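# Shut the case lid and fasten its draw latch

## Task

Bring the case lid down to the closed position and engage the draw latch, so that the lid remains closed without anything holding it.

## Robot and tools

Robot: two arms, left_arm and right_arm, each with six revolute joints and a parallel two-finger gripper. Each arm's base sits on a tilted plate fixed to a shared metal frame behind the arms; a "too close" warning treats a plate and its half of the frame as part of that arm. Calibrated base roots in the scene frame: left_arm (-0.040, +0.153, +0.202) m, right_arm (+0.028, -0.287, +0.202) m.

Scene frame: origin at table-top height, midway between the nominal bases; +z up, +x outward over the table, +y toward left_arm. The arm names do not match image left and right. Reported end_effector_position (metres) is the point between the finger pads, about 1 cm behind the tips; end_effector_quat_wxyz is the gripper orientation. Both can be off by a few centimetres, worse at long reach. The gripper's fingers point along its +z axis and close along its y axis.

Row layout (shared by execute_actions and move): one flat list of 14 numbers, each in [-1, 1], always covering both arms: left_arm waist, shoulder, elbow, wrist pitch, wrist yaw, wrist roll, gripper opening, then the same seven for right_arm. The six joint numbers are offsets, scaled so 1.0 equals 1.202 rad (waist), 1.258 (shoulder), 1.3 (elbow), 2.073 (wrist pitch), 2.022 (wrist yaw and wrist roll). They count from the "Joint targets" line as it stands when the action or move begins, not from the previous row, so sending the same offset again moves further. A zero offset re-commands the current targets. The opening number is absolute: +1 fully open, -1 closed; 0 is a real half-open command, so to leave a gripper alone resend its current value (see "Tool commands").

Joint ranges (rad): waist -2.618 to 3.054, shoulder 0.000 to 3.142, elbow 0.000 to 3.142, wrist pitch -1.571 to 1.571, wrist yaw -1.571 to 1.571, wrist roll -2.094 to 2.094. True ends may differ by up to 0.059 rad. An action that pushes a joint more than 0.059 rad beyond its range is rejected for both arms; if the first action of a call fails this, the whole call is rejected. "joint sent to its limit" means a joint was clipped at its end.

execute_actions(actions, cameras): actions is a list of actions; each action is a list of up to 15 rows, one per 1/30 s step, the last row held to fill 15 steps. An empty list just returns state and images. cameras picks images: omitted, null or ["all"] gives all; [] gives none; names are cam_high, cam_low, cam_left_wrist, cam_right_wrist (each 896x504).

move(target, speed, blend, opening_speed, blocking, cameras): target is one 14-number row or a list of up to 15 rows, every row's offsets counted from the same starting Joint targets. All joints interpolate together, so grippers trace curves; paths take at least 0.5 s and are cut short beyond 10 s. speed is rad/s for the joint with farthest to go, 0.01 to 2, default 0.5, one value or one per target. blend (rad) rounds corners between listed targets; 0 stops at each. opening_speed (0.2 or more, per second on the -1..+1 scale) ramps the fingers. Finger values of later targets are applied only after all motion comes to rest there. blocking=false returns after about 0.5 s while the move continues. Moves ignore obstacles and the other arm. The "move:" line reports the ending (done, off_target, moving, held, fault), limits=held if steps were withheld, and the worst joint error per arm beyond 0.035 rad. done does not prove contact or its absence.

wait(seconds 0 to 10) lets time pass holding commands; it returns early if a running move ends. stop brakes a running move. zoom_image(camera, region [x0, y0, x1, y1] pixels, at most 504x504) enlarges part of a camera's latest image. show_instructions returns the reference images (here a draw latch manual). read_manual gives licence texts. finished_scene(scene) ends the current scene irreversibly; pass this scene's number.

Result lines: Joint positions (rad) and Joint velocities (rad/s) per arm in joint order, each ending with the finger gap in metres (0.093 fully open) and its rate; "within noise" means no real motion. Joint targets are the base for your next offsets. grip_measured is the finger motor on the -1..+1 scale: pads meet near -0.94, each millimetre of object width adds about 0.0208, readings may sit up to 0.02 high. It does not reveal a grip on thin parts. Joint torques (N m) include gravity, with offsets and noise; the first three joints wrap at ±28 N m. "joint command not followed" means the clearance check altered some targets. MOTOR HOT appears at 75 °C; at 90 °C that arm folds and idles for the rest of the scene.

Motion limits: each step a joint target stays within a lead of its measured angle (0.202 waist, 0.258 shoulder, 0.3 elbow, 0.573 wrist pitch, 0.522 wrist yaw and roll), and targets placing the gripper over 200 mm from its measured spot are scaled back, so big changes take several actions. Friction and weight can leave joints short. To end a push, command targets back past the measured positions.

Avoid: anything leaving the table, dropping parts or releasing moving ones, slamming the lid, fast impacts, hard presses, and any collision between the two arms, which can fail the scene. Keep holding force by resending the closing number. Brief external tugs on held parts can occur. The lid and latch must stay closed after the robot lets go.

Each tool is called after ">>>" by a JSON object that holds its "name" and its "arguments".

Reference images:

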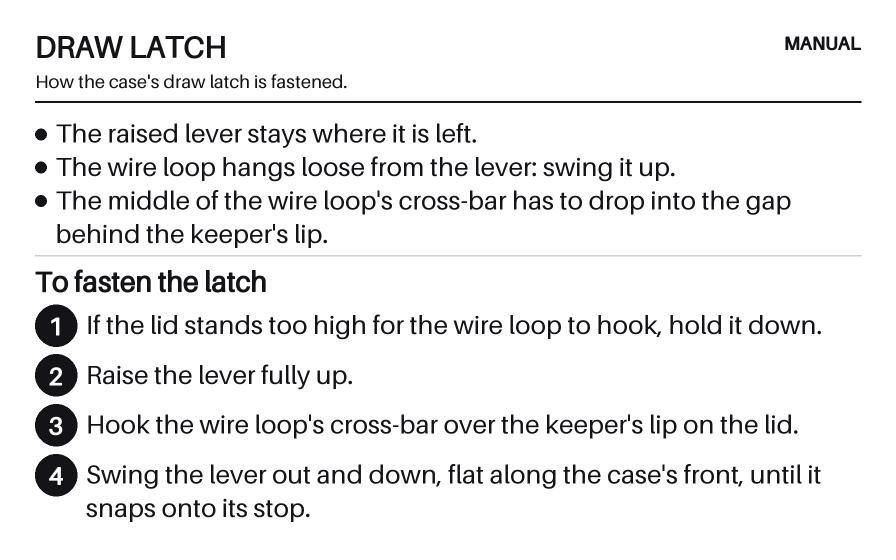

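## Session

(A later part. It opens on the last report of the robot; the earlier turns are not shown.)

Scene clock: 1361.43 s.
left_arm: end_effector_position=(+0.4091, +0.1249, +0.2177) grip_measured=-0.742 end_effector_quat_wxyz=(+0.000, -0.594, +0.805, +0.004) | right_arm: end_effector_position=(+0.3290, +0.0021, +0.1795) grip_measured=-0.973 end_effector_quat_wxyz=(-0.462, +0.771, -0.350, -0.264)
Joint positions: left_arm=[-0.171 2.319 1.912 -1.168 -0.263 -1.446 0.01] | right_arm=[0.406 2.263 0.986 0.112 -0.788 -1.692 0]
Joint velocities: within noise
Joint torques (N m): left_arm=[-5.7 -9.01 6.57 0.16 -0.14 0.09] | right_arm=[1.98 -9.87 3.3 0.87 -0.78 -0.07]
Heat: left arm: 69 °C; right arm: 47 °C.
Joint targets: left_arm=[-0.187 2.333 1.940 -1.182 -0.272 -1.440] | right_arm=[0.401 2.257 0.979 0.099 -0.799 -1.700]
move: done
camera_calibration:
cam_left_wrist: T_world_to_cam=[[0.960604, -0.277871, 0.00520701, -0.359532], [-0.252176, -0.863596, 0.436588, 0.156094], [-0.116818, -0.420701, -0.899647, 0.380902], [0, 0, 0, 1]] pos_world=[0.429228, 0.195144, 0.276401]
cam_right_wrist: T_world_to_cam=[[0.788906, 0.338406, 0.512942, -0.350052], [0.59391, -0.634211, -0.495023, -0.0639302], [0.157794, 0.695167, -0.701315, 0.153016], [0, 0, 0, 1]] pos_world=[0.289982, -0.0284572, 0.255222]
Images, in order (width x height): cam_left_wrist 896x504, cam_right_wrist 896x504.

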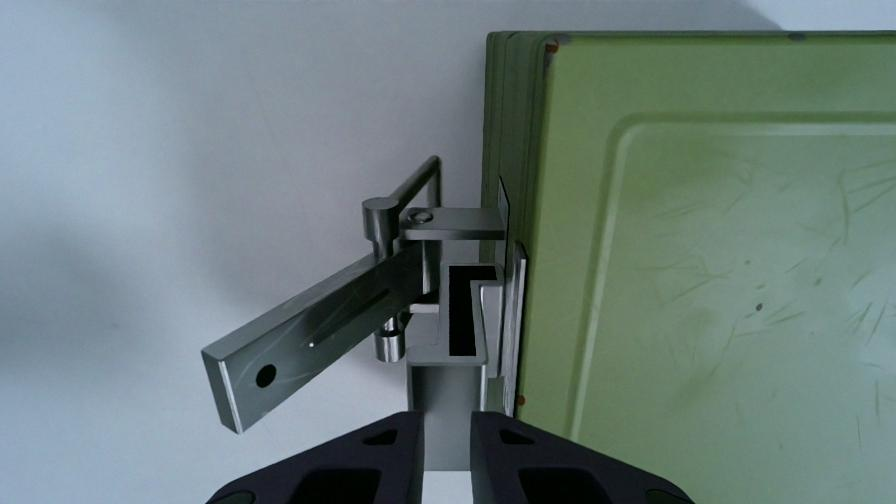

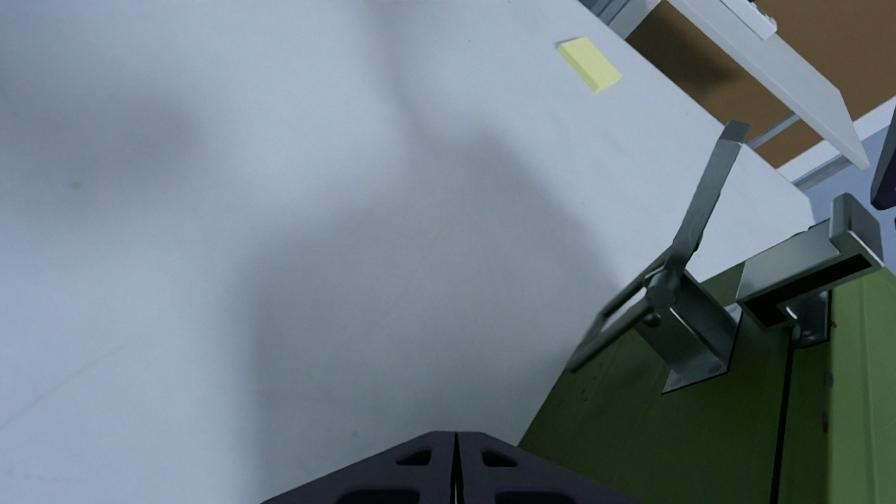

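>>> {"name": "move", "arguments": {"target": [[-0.0058,-0.0421,0.0654,-0.0564,0.0064,0.0049,-0.74,0,0,0,0,0,0,-1],[0.0433,-0.5056,-0.7123,0.3989,0.0613,0.0791,-0.74,0,0,0,0,0,0,-1]], "speed": 0.5, "blend": 0.03, "cameras": ["cam_left_wrist","cam_right_wrist"]}}

Scene clock: 1472.70 s.
left_arm: end_effector_position=(+0.3590, +0.1319, +0.2352) grip_measured=-0.741 end_effector_quat_wxyz=(+0.141, -0.567, +0.790, -0.184) | right_arm: end_effector_position=(+0.3290, +0.0021, +0.1795) grip_measured=-0.973 end_effector_quat_wxyz=(-0.462, +0.771, -0.350, -0.264)
Joint positions: left_arm=[-0.145 1.736 1.019 -0.378 -0.164 -1.292 0.01] | right_arm=[0.406 2.263 0.986 0.112 -0.788 -1.692 0]
Joint velocities: within noise
Joint torques (N m): left_arm=[-1.61 -9.98 4.04 1.35 0.23 0.18] | right_arm=[1.81 -9.84 3.37 0.92 -0.77 -0.09]
Heat: left arm: 54 °C; right arm: 47 °C.
Joint targets: left_arm=[-0.135 1.697 1.014 -0.355 -0.149 -1.280] | right_arm=[0.401 2.257 0.979 0.099 -0.799 -1.700]
move: off_target (left_arm); left_arm: the shoulder is farthest, 0.039 rad from its target
camera_calibration:
cam_left_wrist: T_world_to_cam=[[0.845736, -0.270187, 0.460141, -0.376307], [-0.464743, -0.796691, 0.386391, 0.22113], [0.262193, -0.540632, -0.799357, 0.249946], [0, 0, 0, 1]] pos_world=[0.355491, 0.209628, 0.287508]
cam_right_wrist: T_world_to_cam=[[0.788906, 0.338406, 0.512942, -0.350052], [0.59391, -0.634211, -0.495023, -0.0639302], [0.157794, 0.695167, -0.701315, 0.153016], [0, 0, 0, 1]] pos_world=[0.289982, -0.0284572, 0.255222]
Images, in order (width x height): cam_left_wrist 896x504, cam_right_wrist 896x504.

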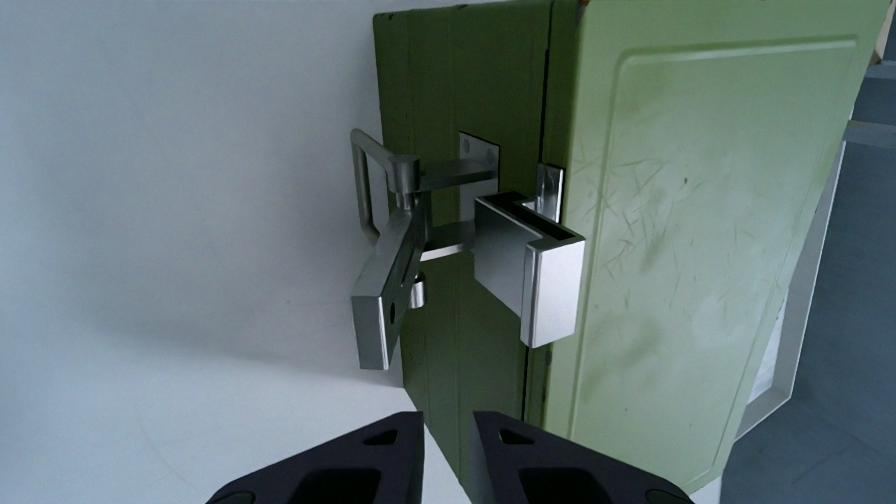

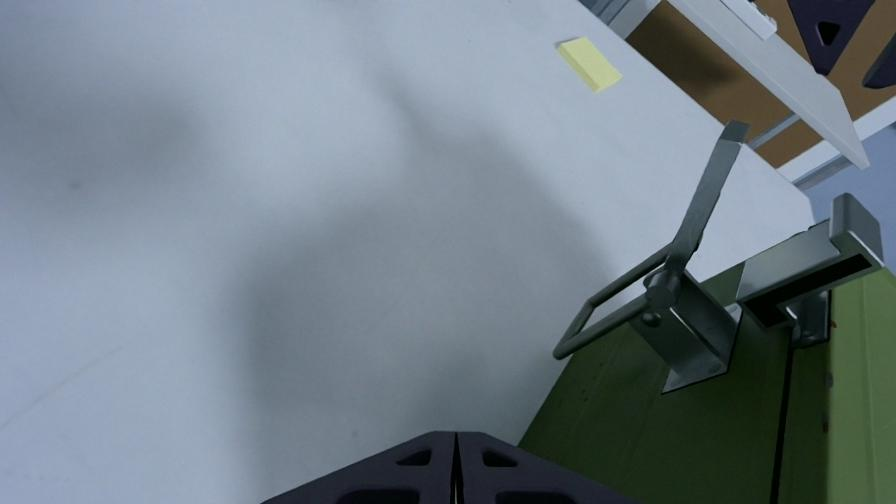

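>>> {"name": "move", "arguments": {"target": [[0.0649,-0.1924,-0.33,0.2137,0.0633,0.0445,-0.74,0,0,0,0,0,0,-1],[0.1905,0.0095,-0.5931,0.6151,0.1711,0.0692,-1,0,0,0,0,0,0,-1],[0.1539,0.0477,-0.5223,0.5958,0.1528,0.0692,-1,0,0,0,0,0,0,-1]], "speed": 0.5, "blend": 0.05, "cameras": ["cam_left_wrist","cam_right_wrist"]}}

Scene clock: 1498.63 s.
left_arm: end_effector_position=(+0.3271, +0.1476, +0.2021) grip_measured=-0.982 end_effector_quat_wxyz=(+0.300, -0.510, +0.700, -0.400) | right_arm: end_effector_position=(+0.3290, +0.0021, +0.1795) grip_measured=-0.973 end_effector_quat_wxyz=(-0.462, +0.771, -0.350, -0.264)
Joint positions: left_arm=[0.062 1.746 0.319 0.883 0.176 -1.153 0] | right_arm=[0.406 2.263 0.986 0.112 -0.788 -1.692 0]
Joint velocities: within noise
Joint torques (N m): left_arm=[-3.14 -3.78 3.7 1.7 0.09 0.21] | right_arm=[1.62 -9.78 3.34 0.92 -0.71 -0.11]
Heat: left arm: 53 °C; right arm: 47 °C.
Joint targets: left_arm=[0.050 1.757 0.335 0.880 0.161 -1.140] | right_arm=[0.401 2.257 0.979 0.099 -0.799 -1.700]
move: done; blend cut to 0 rad at target 2
camera_calibration:
cam_left_wrist: T_world_to_cam=[[0.46988, -0.139852, 0.871581, -0.309382], [-0.62873, -0.746078, 0.219242, 0.311533], [0.619606, -0.651007, -0.438496, 0.0667505], [0, 0, 0, 1]] pos_world=[0.299884, 0.232615, 0.230621]
cam_right_wrist: T_world_to_cam=[[0.788906, 0.338406, 0.512942, -0.350052], [0.59391, -0.634211, -0.495023, -0.0639302], [0.157794, 0.695167, -0.701315, 0.153016], [0, 0, 0, 1]] pos_world=[0.289982, -0.0284572, 0.255222]
Images, in order (width x height): cam_left_wrist 896x504, cam_right_wrist 896x504.

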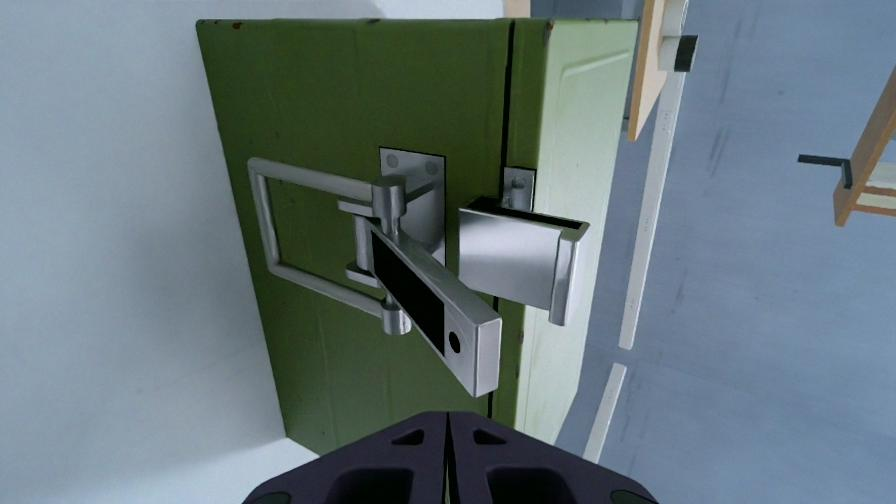

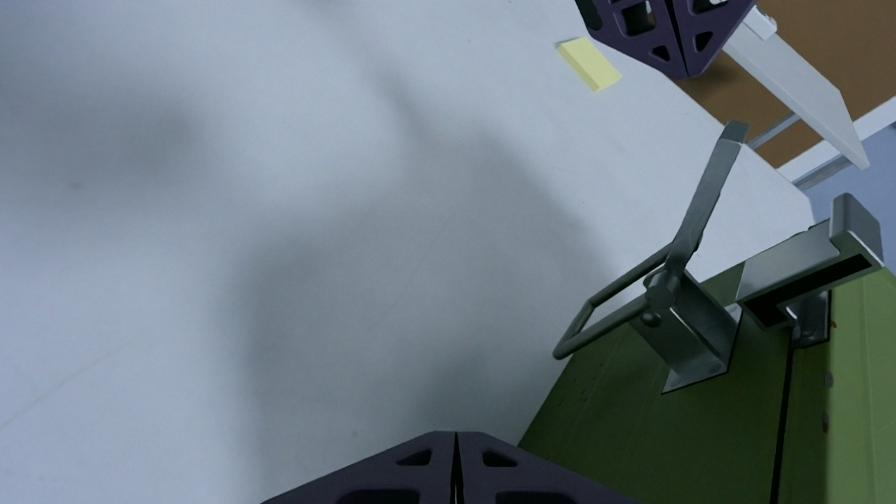

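>>> {"name": "move", "arguments": {"target": [-0.0374,0.1073,0.0962,0.0024,-0.0178,0,-1,0,0,0,0,0,0,-1], "speed": 0.1, "cameras": ["cam_left_wrist","cam_right_wrist"]}}

Scene clock: 1514.60 s.
left_arm: end_effector_position=(+0.3532, +0.1359, +0.1874) grip_measured=-0.982 end_effector_quat_wxyz=(+0.294, -0.507, +0.711, -0.389) | right_arm: end_effector_position=(+0.3290, +0.0021, +0.1795) grip_measured=-0.973 end_effector_quat_wxyz=(-0.462, +0.771, -0.350, -0.264)
Joint positions: left_arm=[0.021 1.88 0.435 0.874 0.135 -1.152 0] | right_arm=[0.406 2.263 0.986 0.112 -0.788 -1.692 0]
Joint velocities: within noise
Joint torques (N m): left_arm=[-3.86 -4.55 4.41 1.81 0.12 0.21] | right_arm=[1.98 -9.59 3.32 0.91 -0.77 -0.11]
Heat: left arm: 50 °C; right arm: 47 °C.
Joint targets: left_arm=[0.005 1.892 0.460 0.885 0.125 -1.140] | right_arm=[0.401 2.257 0.979 0.099 -0.799 -1.700]
move: done
camera_calibration:
cam_left_wrist: T_world_to_cam=[[0.488824, -0.164124, 0.856805, -0.311033], [-0.633929, -0.741552, 0.219623, 0.323623], [0.59932, -0.65051, -0.466532, 0.0488804], [0, 0, 0, 1]] pos_world=[0.327899, 0.220733, 0.218224]
cam_right_wrist: T_world_to_cam=[[0.788906, 0.338406, 0.512942, -0.350052], [0.59391, -0.634211, -0.495023, -0.0639302], [0.157794, 0.695167, -0.701315, 0.153016], [0, 0, 0, 1]] pos_world=[0.289982, -0.0284572, 0.255222]
Images, in order (width x height): cam_left_wrist 896x504, cam_right_wrist 896x504.

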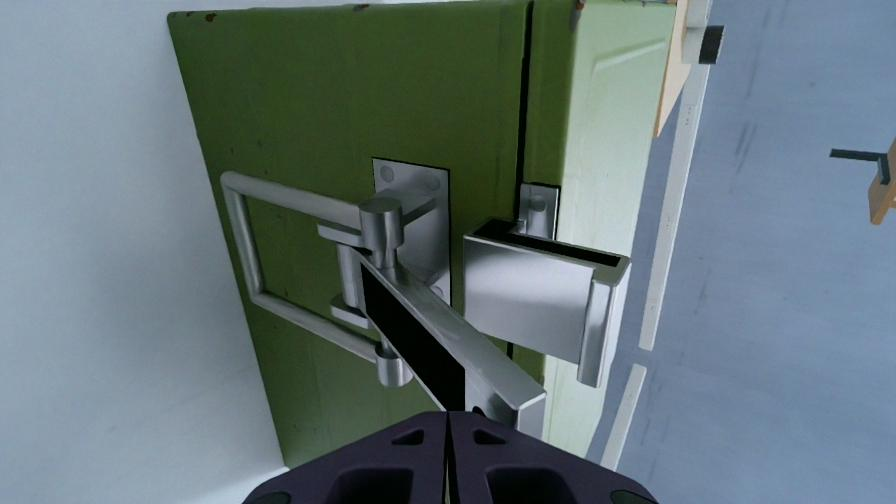

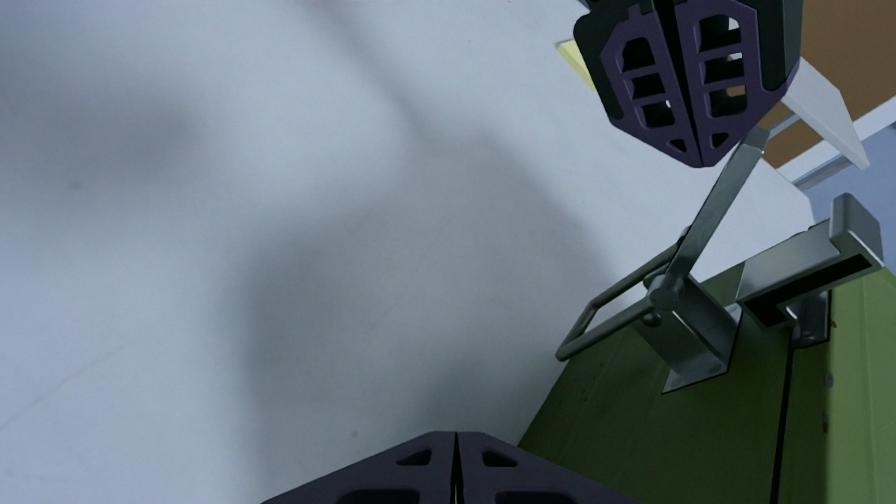

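>>> {"name": "move", "arguments": {"target": [-0.0191,0.0397,0.0677,-0.0159,-0.0104,0,-1,0,0,0,0,0,0,-1], "speed": 0.1, "cameras": ["cam_left_wrist","cam_right_wrist"]}}

Scene clock: 1523.13 s.
left_arm: end_effector_position=(+0.3757, +0.1297, +0.1891) grip_measured=-0.982 end_effector_quat_wxyz=(+0.299, -0.501, +0.713, -0.389) | right_arm: end_effector_position=(+0.3290, +0.0021, +0.1795) grip_measured=-0.973 end_effector_quat_wxyz=(-0.462, +0.771, -0.350, -0.264)
Joint positions: left_arm=[-0.003 1.93 0.522 0.846 0.117 -1.152 0] | right_arm=[0.406 2.263 0.986 0.112 -0.788 -1.692 0]
Joint velocities: within noise
Joint torques (N m): left_arm=[-4 -5.01 4.62 1.78 0.08 0.21] | right_arm=[2.02 -9.73 3.17 0.93 -0.73 -0.1]
Heat: left arm: 49 °C; right arm: 47 °C.
Joint targets: left_arm=[-0.018 1.942 0.548 0.852 0.104 -1.140] | right_arm=[0.401 2.257 0.979 0.099 -0.799 -1.700]
move: done
camera_calibration:
cam_left_wrist: T_world_to_cam=[[0.477552, -0.175303, 0.860937, -0.319645], [-0.641299, -0.73935, 0.205175, 0.338095], [0.600566, -0.6501, -0.4655, 0.031462], [0, 0, 0, 1]] pos_world=[0.350572, 0.214389, 0.220471]
cam_right_wrist: T_world_to_cam=[[0.788906, 0.338406, 0.512942, -0.350052], [0.59391, -0.634211, -0.495023, -0.0639302], [0.157794, 0.695167, -0.701315, 0.153016], [0, 0, 0, 1]] pos_world=[0.289982, -0.0284572, 0.255222]
Images, in order (width x height): cam_left_wrist 896x504, cam_right_wrist 896x504.

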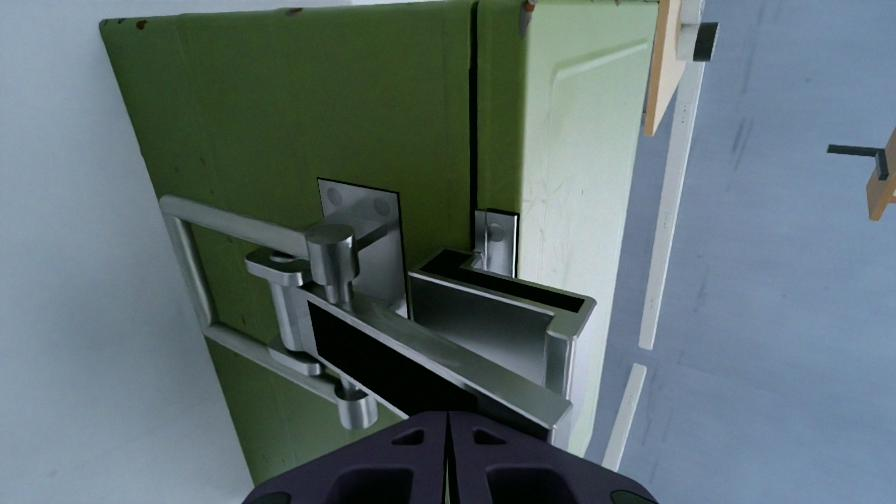

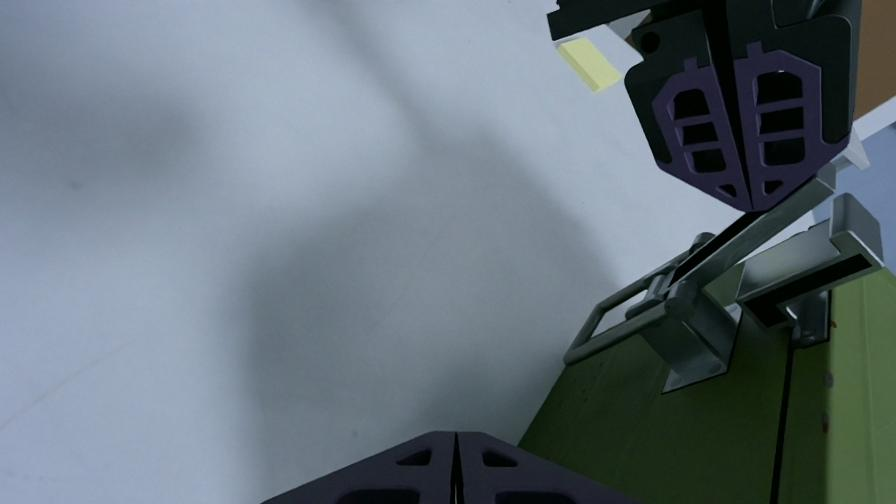

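>>> {"name": "move", "arguments": {"target": [[0.0566,-0.1471,-0.1638,0.0135,0.0282,0,-1,0,0,0,0,0,0,-1],[0.0932,-0.1852,-0.2346,0.0328,0.046,0,-0.4,0,0,0,0,0,0,-1],[0.1223,0.3752,-0.0215,0.2455,0.0643,0,-0.4,0,0,0,0,0,0,-1]], "speed": 0.5, "blend": 0.03, "cameras": ["cam_left_wrist","cam_right_wrist"]}}

Scene clock: 1541.13 s.
left_arm: end_effector_position=(+0.3538, +0.1390, +0.0973) grip_measured=-0.402 end_effector_quat_wxyz=(+0.292, -0.524, +0.694, -0.400) | right_arm: end_effector_position=(+0.3290, +0.0021, +0.1795) grip_measured=-0.973 end_effector_quat_wxyz=(-0.462, +0.771, -0.350, -0.264)
Joint positions: left_arm=[0.119 2.404 0.511 1.333 0.216 -1.152 0.026] | right_arm=[0.406 2.263 0.986 0.112 -0.788 -1.692 0]
Joint velocities: within noise
Joint torques (N m): left_arm=[-1.59 -5.85 0.88 1.95 0.48 0.2] | right_arm=[1.73 -9.68 3.23 0.88 -0.73 -0.07]
Heat: left arm: 48 °C; right arm: 47 °C.
Joint targets: left_arm=[0.129 2.414 0.520 1.361 0.234 -1.140] | right_arm=[0.401 2.257 0.979 0.099 -0.799 -1.700]
move: done; blend cut to 0 rad at target 2
camera_calibration:
cam_left_wrist: T_world_to_cam=[[0.489033, -0.112282, 0.865008, -0.241694], [-0.610026, -0.752849, 0.247156, 0.336474], [0.62347, -0.648545, -0.436663, -0.00328476], [0, 0, 0, 1]] pos_world=[0.325503, 0.224046, 0.124472]
cam_right_wrist: T_world_to_cam=[[0.788906, 0.338406, 0.512942, -0.350052], [0.59391, -0.634211, -0.495023, -0.0639302], [0.157794, 0.695167, -0.701315, 0.153016], [0, 0, 0, 1]] pos_world=[0.289982, -0.0284572, 0.255222]
Images, in order (width x height): cam_left_wrist 896x504, cam_right_wrist 896x504.

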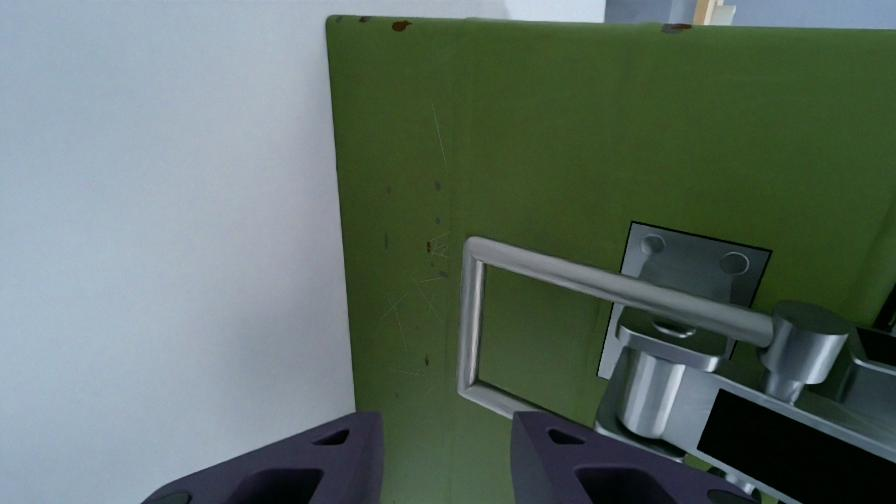

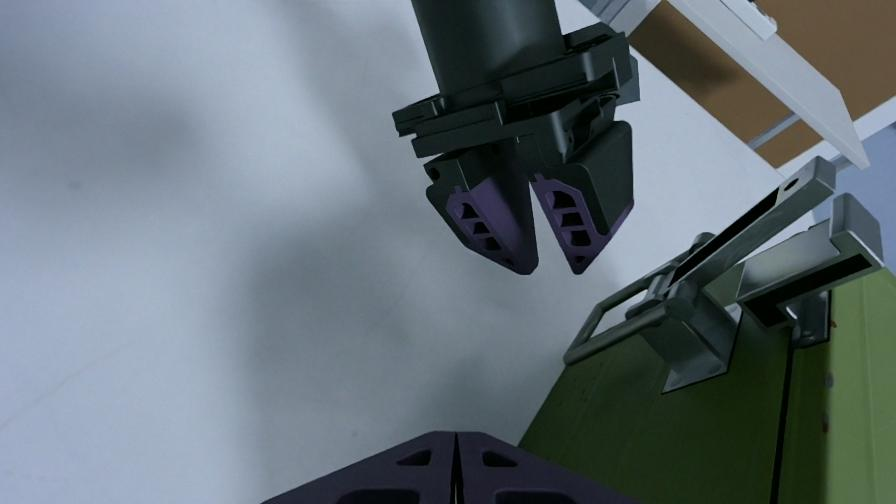

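>>> {"name": "move", "arguments": {"target": [-0.0507,0.0739,0.1369,-0.0545,-0.0317,0,-0.4,0,0,0,0,0,0,-1], "speed": 0.15, "cameras": ["cam_left_wrist","cam_right_wrist"]}}

Scene clock: 1548.57 s.
left_arm: end_effector_position=(+0.3838, +0.1322, +0.0761) grip_measured=-0.402 end_effector_quat_wxyz=(+0.293, -0.523, +0.698, -0.391) | right_arm: end_effector_position=(+0.3290, +0.0021, +0.1795) grip_measured=-0.973 end_effector_quat_wxyz=(-0.462, +0.771, -0.350, -0.264)
Joint positions: left_arm=[0.095 2.492 0.665 1.259 0.184 -1.152 0.026] | right_arm=[0.406 2.263 0.986 0.112 -0.788 -1.692 0]
Joint velocities: within noise
Joint torques (N m): left_arm=[-5.61 -6.13 3.15 1.59 0.09 0.2] | right_arm=[1.73 -9.74 3.34 0.89 -0.78 -0.1]
Heat: left arm: 47 °C; right arm: 47 °C.
Joint targets: left_arm=[0.068 2.507 0.698 1.248 0.169 -1.140] | right_arm=[0.401 2.257 0.979 0.099 -0.799 -1.700]
move: done
camera_calibration:
cam_left_wrist: T_world_to_cam=[[0.497713, -0.12642, 0.858079, -0.239683], [-0.607729, -0.756687, 0.24102, 0.354957], [0.618827, -0.641438, -0.453442, -0.0334977], [0, 0, 0, 1]] pos_world=[0.35574, 0.216804, 0.104926]
cam_right_wrist: T_world_to_cam=[[0.788906, 0.338406, 0.512942, -0.350052], [0.59391, -0.634211, -0.495023, -0.0639302], [0.157794, 0.695167, -0.701315, 0.153016], [0, 0, 0, 1]] pos_world=[0.289982, -0.0284572, 0.255222]
Images, in order (width x height): cam_left_wrist 896x504, cam_right_wrist 896x504.

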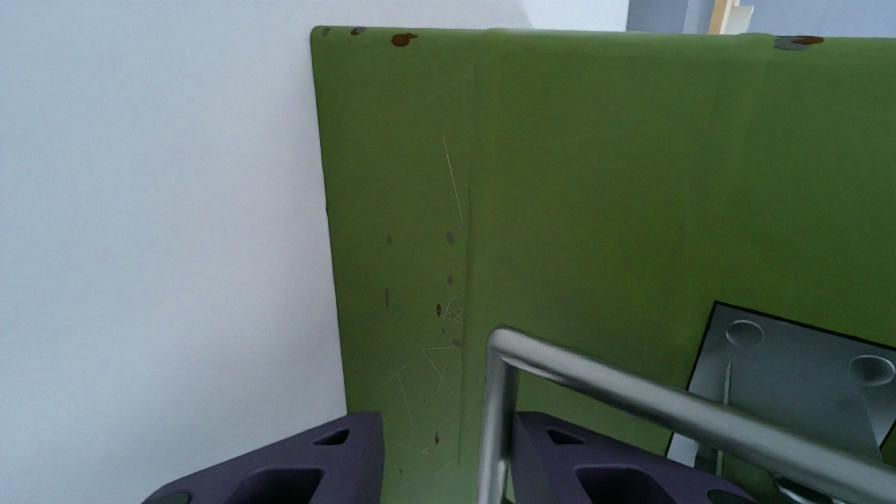

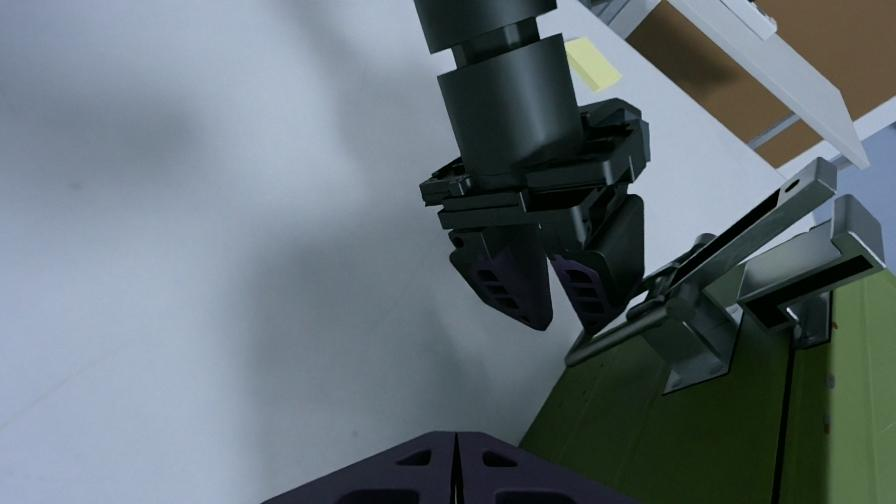

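>>> {"name": "move", "arguments": {"target": [-0.0083,0,0.0208,0.002,0.001,0,-0.4,0,0,0,0,0,0,-1], "speed": 0.15, "cameras": ["cam_left_wrist"]}}

Scene clock: 1560.37 s.
left_arm: end_effector_position=(+0.3903, +0.1314, +0.0764) grip_measured=-0.402 end_effector_quat_wxyz=(+0.296, -0.522, +0.698, -0.392) | right_arm: end_effector_position=(+0.3290, +0.0021, +0.1795) grip_measured=-0.973 end_effector_quat_wxyz=(-0.462, +0.771, -0.350, -0.264)
Joint positions: left_arm=[0.089 2.495 0.688 1.245 0.179 -1.152 0.026] | right_arm=[0.406 2.263 0.986 0.112 -0.788 -1.692 0]
Joint velocities: within noise
Joint torques (N m): left_arm=[-6.16 -6.57 3.59 1.78 0.17 0.2] | right_arm=[1.83 -9.77 3.43 0.93 -0.7 -0.07]
Heat: left arm: 47 °C; right arm: 47 °C.
Joint targets: left_arm=[0.058 2.507 0.725 1.252 0.171 -1.140] | right_arm=[0.401 2.257 0.979 0.099 -0.799 -1.700]
move: off_target (left_arm); left_arm: the elbow is farthest, 0.037 rad from its target
camera_calibration:
cam_left_wrist: T_world_to_cam=[[0.492433, -0.129064, 0.860728, -0.241122], [-0.608757, -0.757866, 0.234637, 0.359288], [0.622033, -0.639517, -0.451767, -0.039438], [0, 0, 0, 1]] pos_world=[0.361987, 0.215951, 0.105421]
Images, in order (width x height): cam_left_wrist 896x504.

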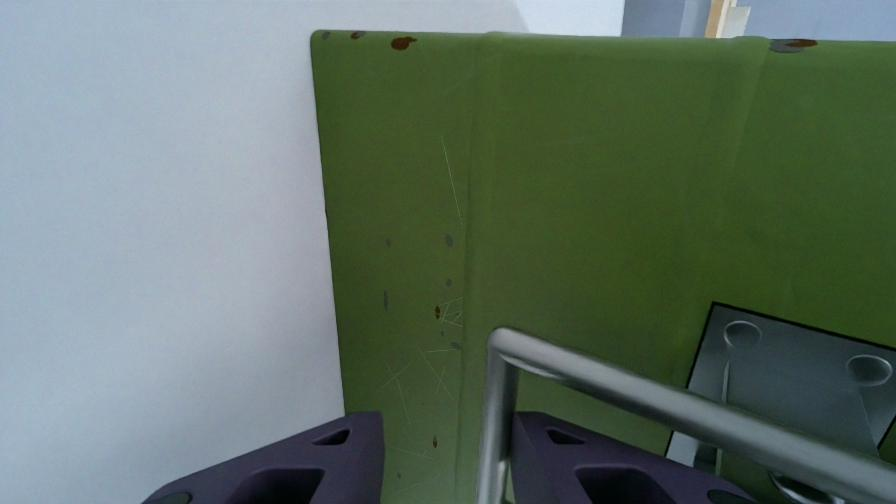

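>>> {"name": "wait", "arguments": {"seconds": 0}}

>>> {"name": "zoom_image", "arguments": {"camera": "cam_right_wrist", "region": [400, 100, 896, 450]}}

Scene clock: 1567.67 s.
left_arm: end_effector_position=(+0.3903, +0.1314, +0.0764) grip_measured=-0.402 end_effector_quat_wxyz=(+0.296, -0.522, +0.698, -0.392) | right_arm: end_effector_position=(+0.3290, +0.0021, +0.1795) grip_measured=-0.973 end_effector_quat_wxyz=(-0.462, +0.771, -0.350, -0.264)
Joint positions: left_arm=[0.089 2.495 0.688 1.245 0.179 -1.152 0.026] | right_arm=[0.406 2.263 0.986 0.112 -0.788 -1.692 0]
Joint velocities: within noise
Joint torques (N m): left_arm=[-6.12 -6.58 3.58 1.77 0.18 0.2] | right_arm=[1.8 -9.83 3.26 0.87 -0.71 -0.09]
Heat: left arm: 47 °C; right arm: 47 °C.
Joint targets: left_arm=[0.058 2.507 0.725 1.252 0.171 -1.140] | right_arm=[0.401 2.257 0.979 0.099 -0.799 -1.700]
Tool commands: left_gripper/opening=-0.4 right_gripper/opening=-1.0
camera_calibration:
cam_left_wrist: T_world_to_cam=[[0.492433, -0.129064, 0.860728, -0.241122], [-0.608757, -0.757866, 0.234637, 0.359288], [0.622033, -0.639517, -0.451767, -0.039438], [0, 0, 0, 1]] pos_world=[0.361987, 0.215951, 0.105421]
cam_right_wrist: T_world_to_cam=[[0.788906, 0.338406, 0.512942, -0.350052], [0.59391, -0.634211, -0.495023, -0.0639302], [0.157794, 0.695167, -0.701315, 0.153016], [0, 0, 0, 1]] pos_world=[0.289982, -0.0284572, 0.255222]

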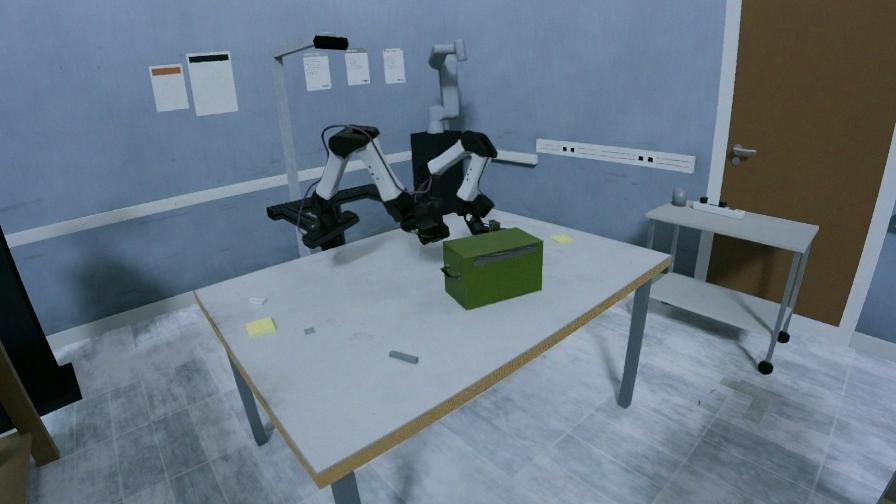

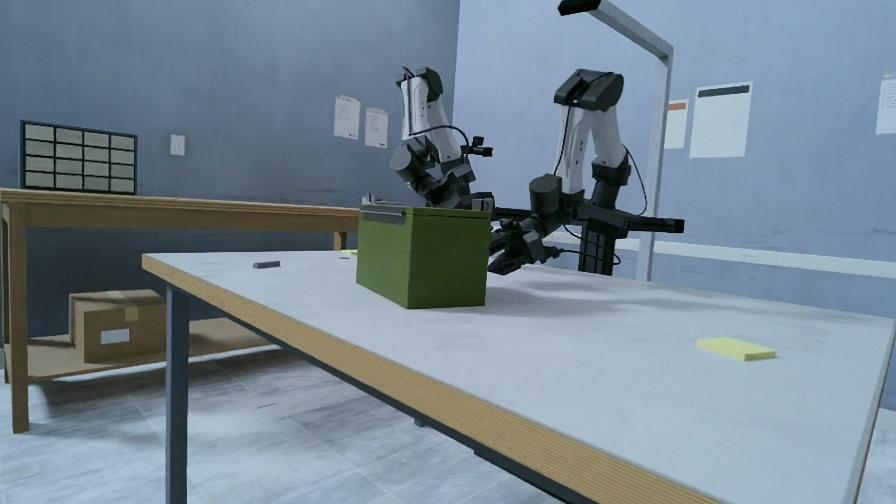

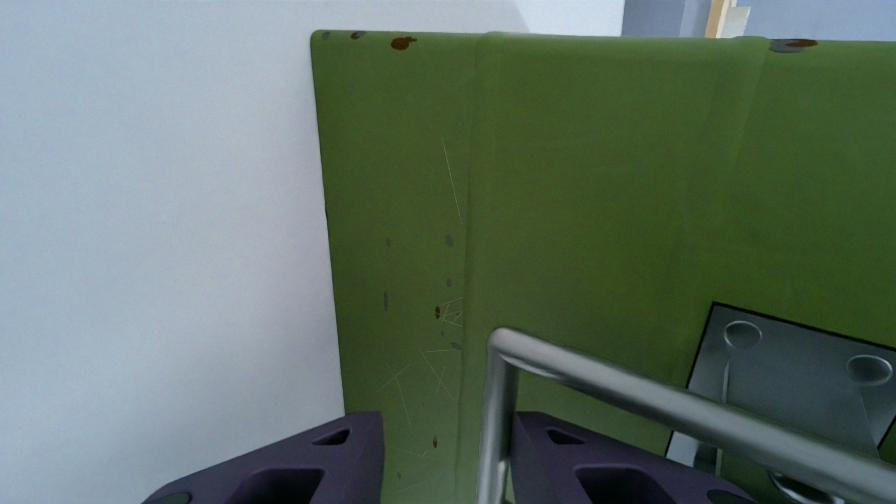

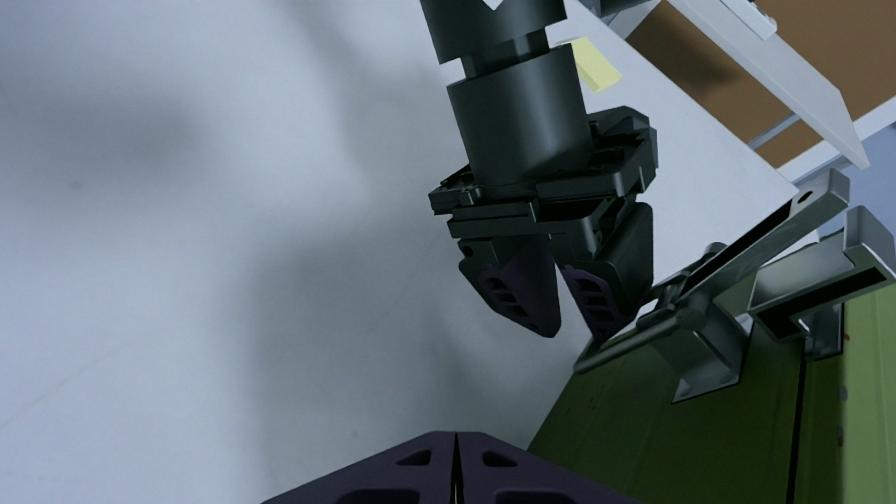

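Scaled by 1.016 from the camera's 896x504 image, which has a finer 1280x720 frame.

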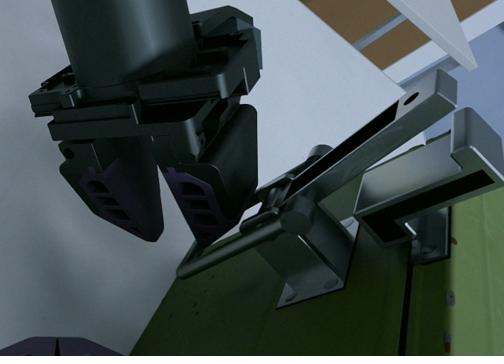

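>>> {"name": "move", "arguments": {"target": [0.0674,0.0835,-0.0769,0.1538,0.0623,-0.0099,-0.4,0,0,0,0,0,0,-1], "speed": 0.2, "cameras": ["cam_left_wrist","cam_right_wrist"]}}

Scene clock: 1613.40 s.
left_arm: end_effector_position=(+0.3783, +0.1332, +0.0870) grip_measured=-0.402 end_effector_quat_wxyz=(+0.334, -0.493, +0.671, -0.442) | right_arm: end_effector_position=(+0.3290, +0.0021, +0.1795) grip_measured=-0.973 end_effector_quat_wxyz=(-0.462, +0.771, -0.350, -0.264)
Joint positions: left_arm=[0.129 2.599 0.629 1.542 0.279 -1.152 0.026] | right_arm=[0.406 2.263 0.986 0.112 -0.788 -1.692 0]
Joint velocities: within noise
Joint torques (N m): left_arm=[-1.87 -6.19 -0.54 2.06 0.49 -0.01] | right_arm=[1.81 -9.63 3.22 0.91 -0.75 -0.13]
Heat: left arm: 47 °C; right arm: 47 °C.
Joint targets: left_arm=[0.139 2.612 0.625 1.571 0.297 -1.160] | right_arm=[0.401 2.257 0.979 0.099 -0.799 -1.700]
move: done
camera_calibration:
cam_left_wrist: T_world_to_cam=[[0.36088, -0.102776, 0.926932, -0.203642], [-0.646775, -0.74364, 0.169354, 0.369067], [0.671898, -0.660633, -0.334838, -0.0523228], [0, 0, 0, 1]] pos_world=[0.347349, 0.218957, 0.108739]
cam_right_wrist: T_world_to_cam=[[0.788906, 0.338406, 0.512942, -0.350052], [0.59391, -0.634211, -0.495023, -0.0639302], [0.157794, 0.695167, -0.701315, 0.153016], [0, 0, 0, 1]] pos_world=[0.289982, -0.0284572, 0.255222]
Images, in order (width x height): cam_left_wrist 896x504, cam_right_wrist 896x504.

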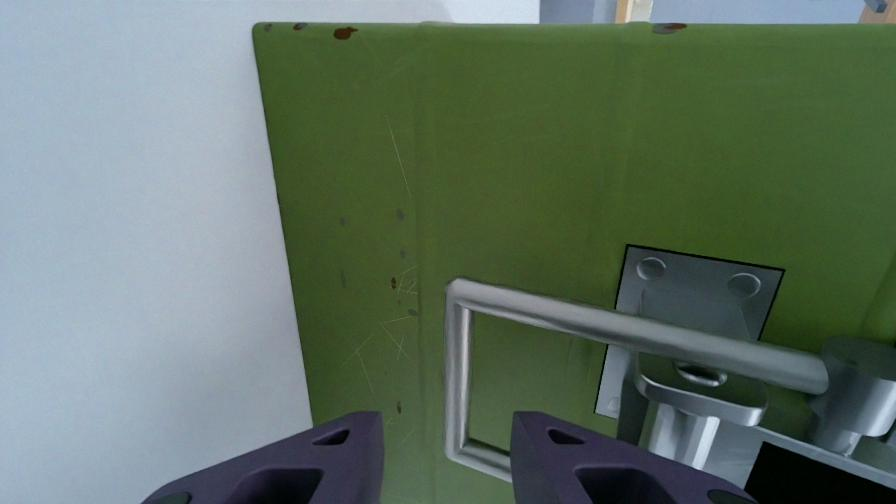

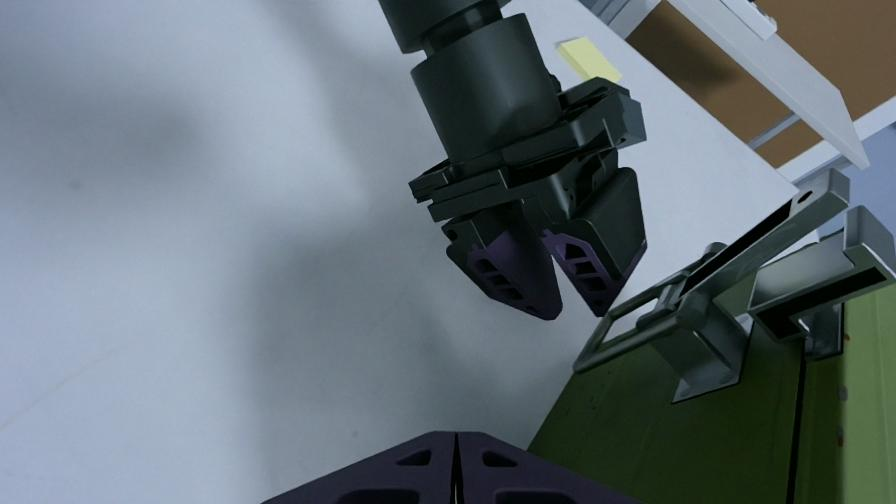

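>>> {"name": "move", "arguments": {"target": [[0,0,0,0,0,0,-0.62,0,0,0,0,0,0,-1],[-0.0466,0.0254,0.1,-0.0458,-0.0267,0,-0.62,0,0,0,0,0,0,-1]], "speed": 0.15, "opening_speed": 0.5, "cameras": ["cam_left_wrist","cam_right_wrist"]}}

Scene clock: 1623.97 s.
left_arm: end_effector_position=(+0.4013, +0.1279, +0.0772) grip_measured=-0.619 end_effector_quat_wxyz=(+0.338, -0.491, +0.672, -0.439) | right_arm: end_effector_position=(+0.3290, +0.0021, +0.1795) grip_measured=-0.973 end_effector_quat_wxyz=(-0.462, +0.771, -0.350, -0.264)
Joint positions: left_arm=[0.106 2.634 0.735 1.475 0.254 -1.153 0.015] | right_arm=[0.406 2.263 0.986 0.112 -0.788 -1.692 0]
Joint velocities: within noise
Joint torques (N m): left_arm=[-5.38 -6.94 1.77 1.82 0.15 0] | right_arm=[1.83 -9.8 3.34 0.86 -0.71 -0.04]
Heat: left arm: 46 °C; right arm: 47 °C.
Joint targets: left_arm=[0.083 2.644 0.755 1.476 0.243 -1.160] | right_arm=[0.401 2.257 0.979 0.099 -0.799 -1.700]
move: done
camera_calibration:
cam_left_wrist: T_world_to_cam=[[0.358803, -0.111946, 0.926676, -0.201365], [-0.645975, -0.746413, 0.159948, 0.382377], [0.673778, -0.656, -0.340129, -0.0755316], [0, 0, 0, 1]] pos_world=[0.370148, 0.213321, 0.0997494]
cam_right_wrist: T_world_to_cam=[[0.788906, 0.338406, 0.512942, -0.350052], [0.59391, -0.634211, -0.495023, -0.0639302], [0.157794, 0.695167, -0.701315, 0.153016], [0, 0, 0, 1]] pos_world=[0.289982, -0.0284572, 0.255222]
Images, in order (width x height): cam_left_wrist 896x504, cam_right_wrist 896x504.

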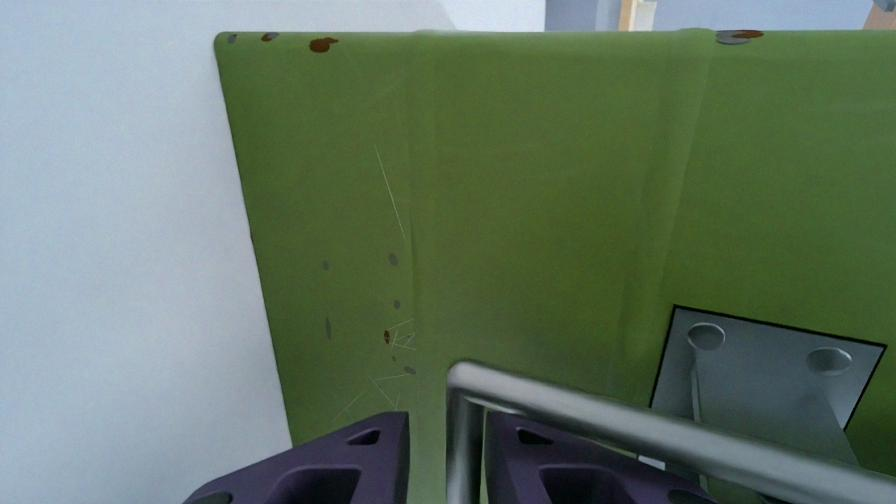

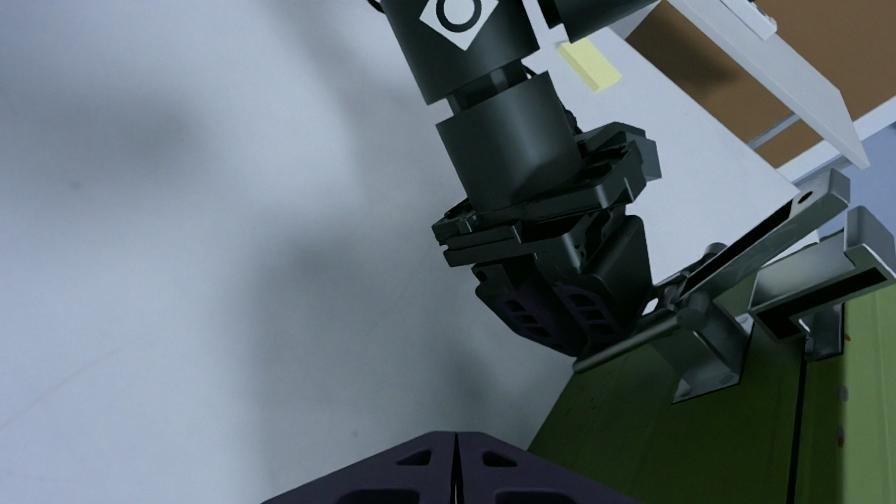

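>>> {"name": "move", "arguments": {"target": [0,-0.0549,-0.0269,-0.0019,0,0,-0.62,0,0,0,0,0,0,-1], "speed": 0.15, "cameras": ["cam_left_wrist"]}}

Scene clock: 1635.13 s.
left_arm: end_effector_position=(+0.3983, +0.1249, +0.0775) grip_measured=-0.619 end_effector_quat_wxyz=(+0.332, -0.491, +0.676, -0.437) | right_arm: end_effector_position=(+0.3290, +0.0021, +0.1795) grip_measured=-0.973 end_effector_quat_wxyz=(-0.462, +0.771, -0.350, -0.264)
Joint positions: left_arm=[0.099 2.623 0.724 1.461 0.251 -1.153 0.015] | right_arm=[0.406 2.263 0.986 0.112 -0.788 -1.692 0]
Joint velocities: within noise
Joint torques (N m): left_arm=[-4.7 -12.11 -0.1 1.88 0.19 0] | right_arm=[1.98 -9.7 3.23 0.9 -0.75 -0.06]
Heat: left arm: 46 °C; right arm: 47 °C.
Joint targets: left_arm=[0.083 2.575 0.720 1.472 0.243 -1.160] | right_arm=[0.401 2.257 0.979 0.099 -0.799 -1.700]
move: off_target (left_arm); left_arm: the shoulder is farthest, 0.048 rad from its target
camera_calibration:
cam_left_wrist: T_world_to_cam=[[0.369885, -0.11426, 0.922025, -0.204651], [-0.64974, -0.741176, 0.168805, 0.378358], [0.664096, -0.661515, -0.348389, -0.0701874], [0, 0, 0, 1]] pos_world=[0.368143, 0.210617, 0.100372]
Images, in order (width x height): cam_left_wrist 896x504.

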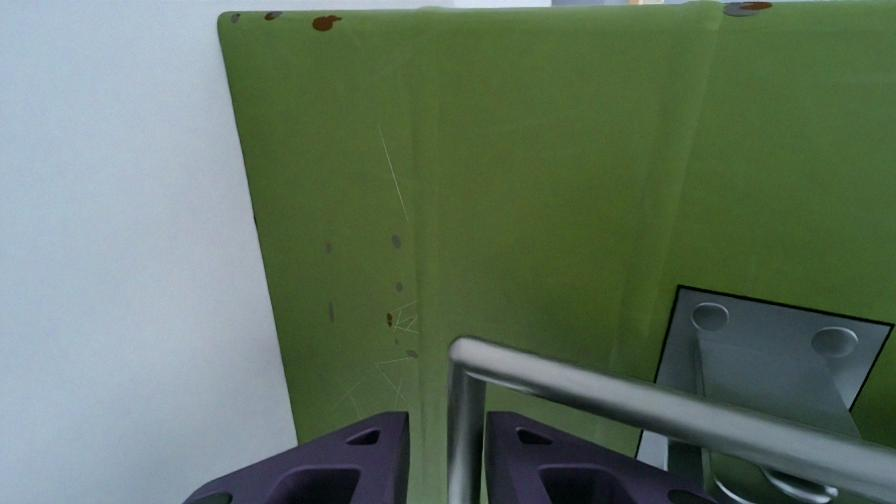

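>>> {"name": "move", "arguments": {"target": [0,0,0,0.019,0,0,-0.62,0,0,0,0,0,0,-1], "speed": 0.15, "cameras": ["cam_left_wrist"]}}

Scene clock: 1641.80 s.
left_arm: end_effector_position=(+0.3984, +0.1249, +0.0776) grip_measured=-0.619 end_effector_quat_wxyz=(+0.332, -0.491, +0.676, -0.437) | right_arm: end_effector_position=(+0.3290, +0.0021, +0.1795) grip_measured=-0.973 end_effector_quat_wxyz=(-0.462, +0.771, -0.350, -0.264)
Joint positions: left_arm=[0.099 2.623 0.724 1.462 0.251 -1.153 0.015] | right_arm=[0.406 2.263 0.986 0.112 -0.788 -1.692 0]
Joint velocities: within noise
Joint torques (N m): left_arm=[-4.74 -12.11 -0.13 2.28 0.18 0] | right_arm=[1.77 -9.65 3.52 0.92 -0.76 -0.08]
Heat: left arm: 48 °C; right arm: 47 °C.
Joint targets: left_arm=[0.083 2.575 0.720 1.512 0.243 -1.160] | right_arm=[0.401 2.257 0.979 0.099 -0.799 -1.700]
move: off_target (left_arm); left_arm: the wrist pitch is farthest, 0.050 rad from its target
camera_calibration:
cam_left_wrist: T_world_to_cam=[[0.369556, -0.114261, 0.922156, -0.204613], [-0.649733, -0.741244, 0.168537, 0.378416], [0.664286, -0.661439, -0.34817, -0.0702748], [0, 0, 0, 1]] pos_world=[0.368168, 0.210637, 0.100441]
Images, in order (width x height): cam_left_wrist 896x504.

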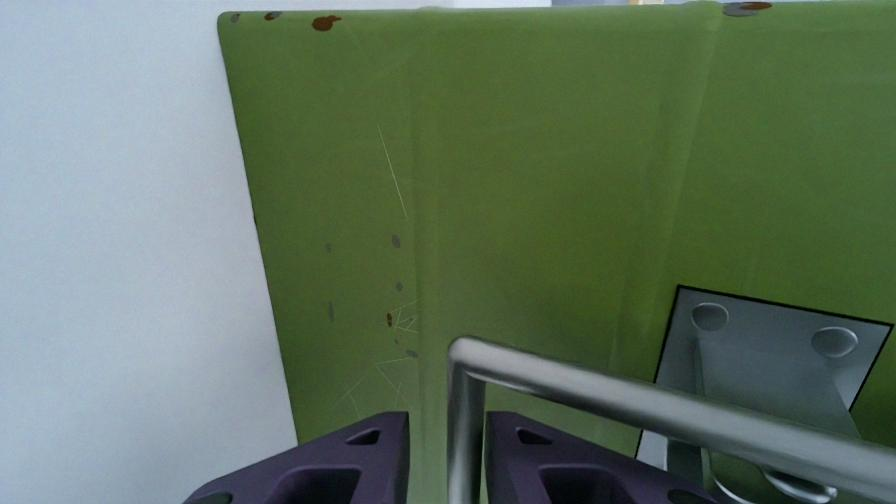

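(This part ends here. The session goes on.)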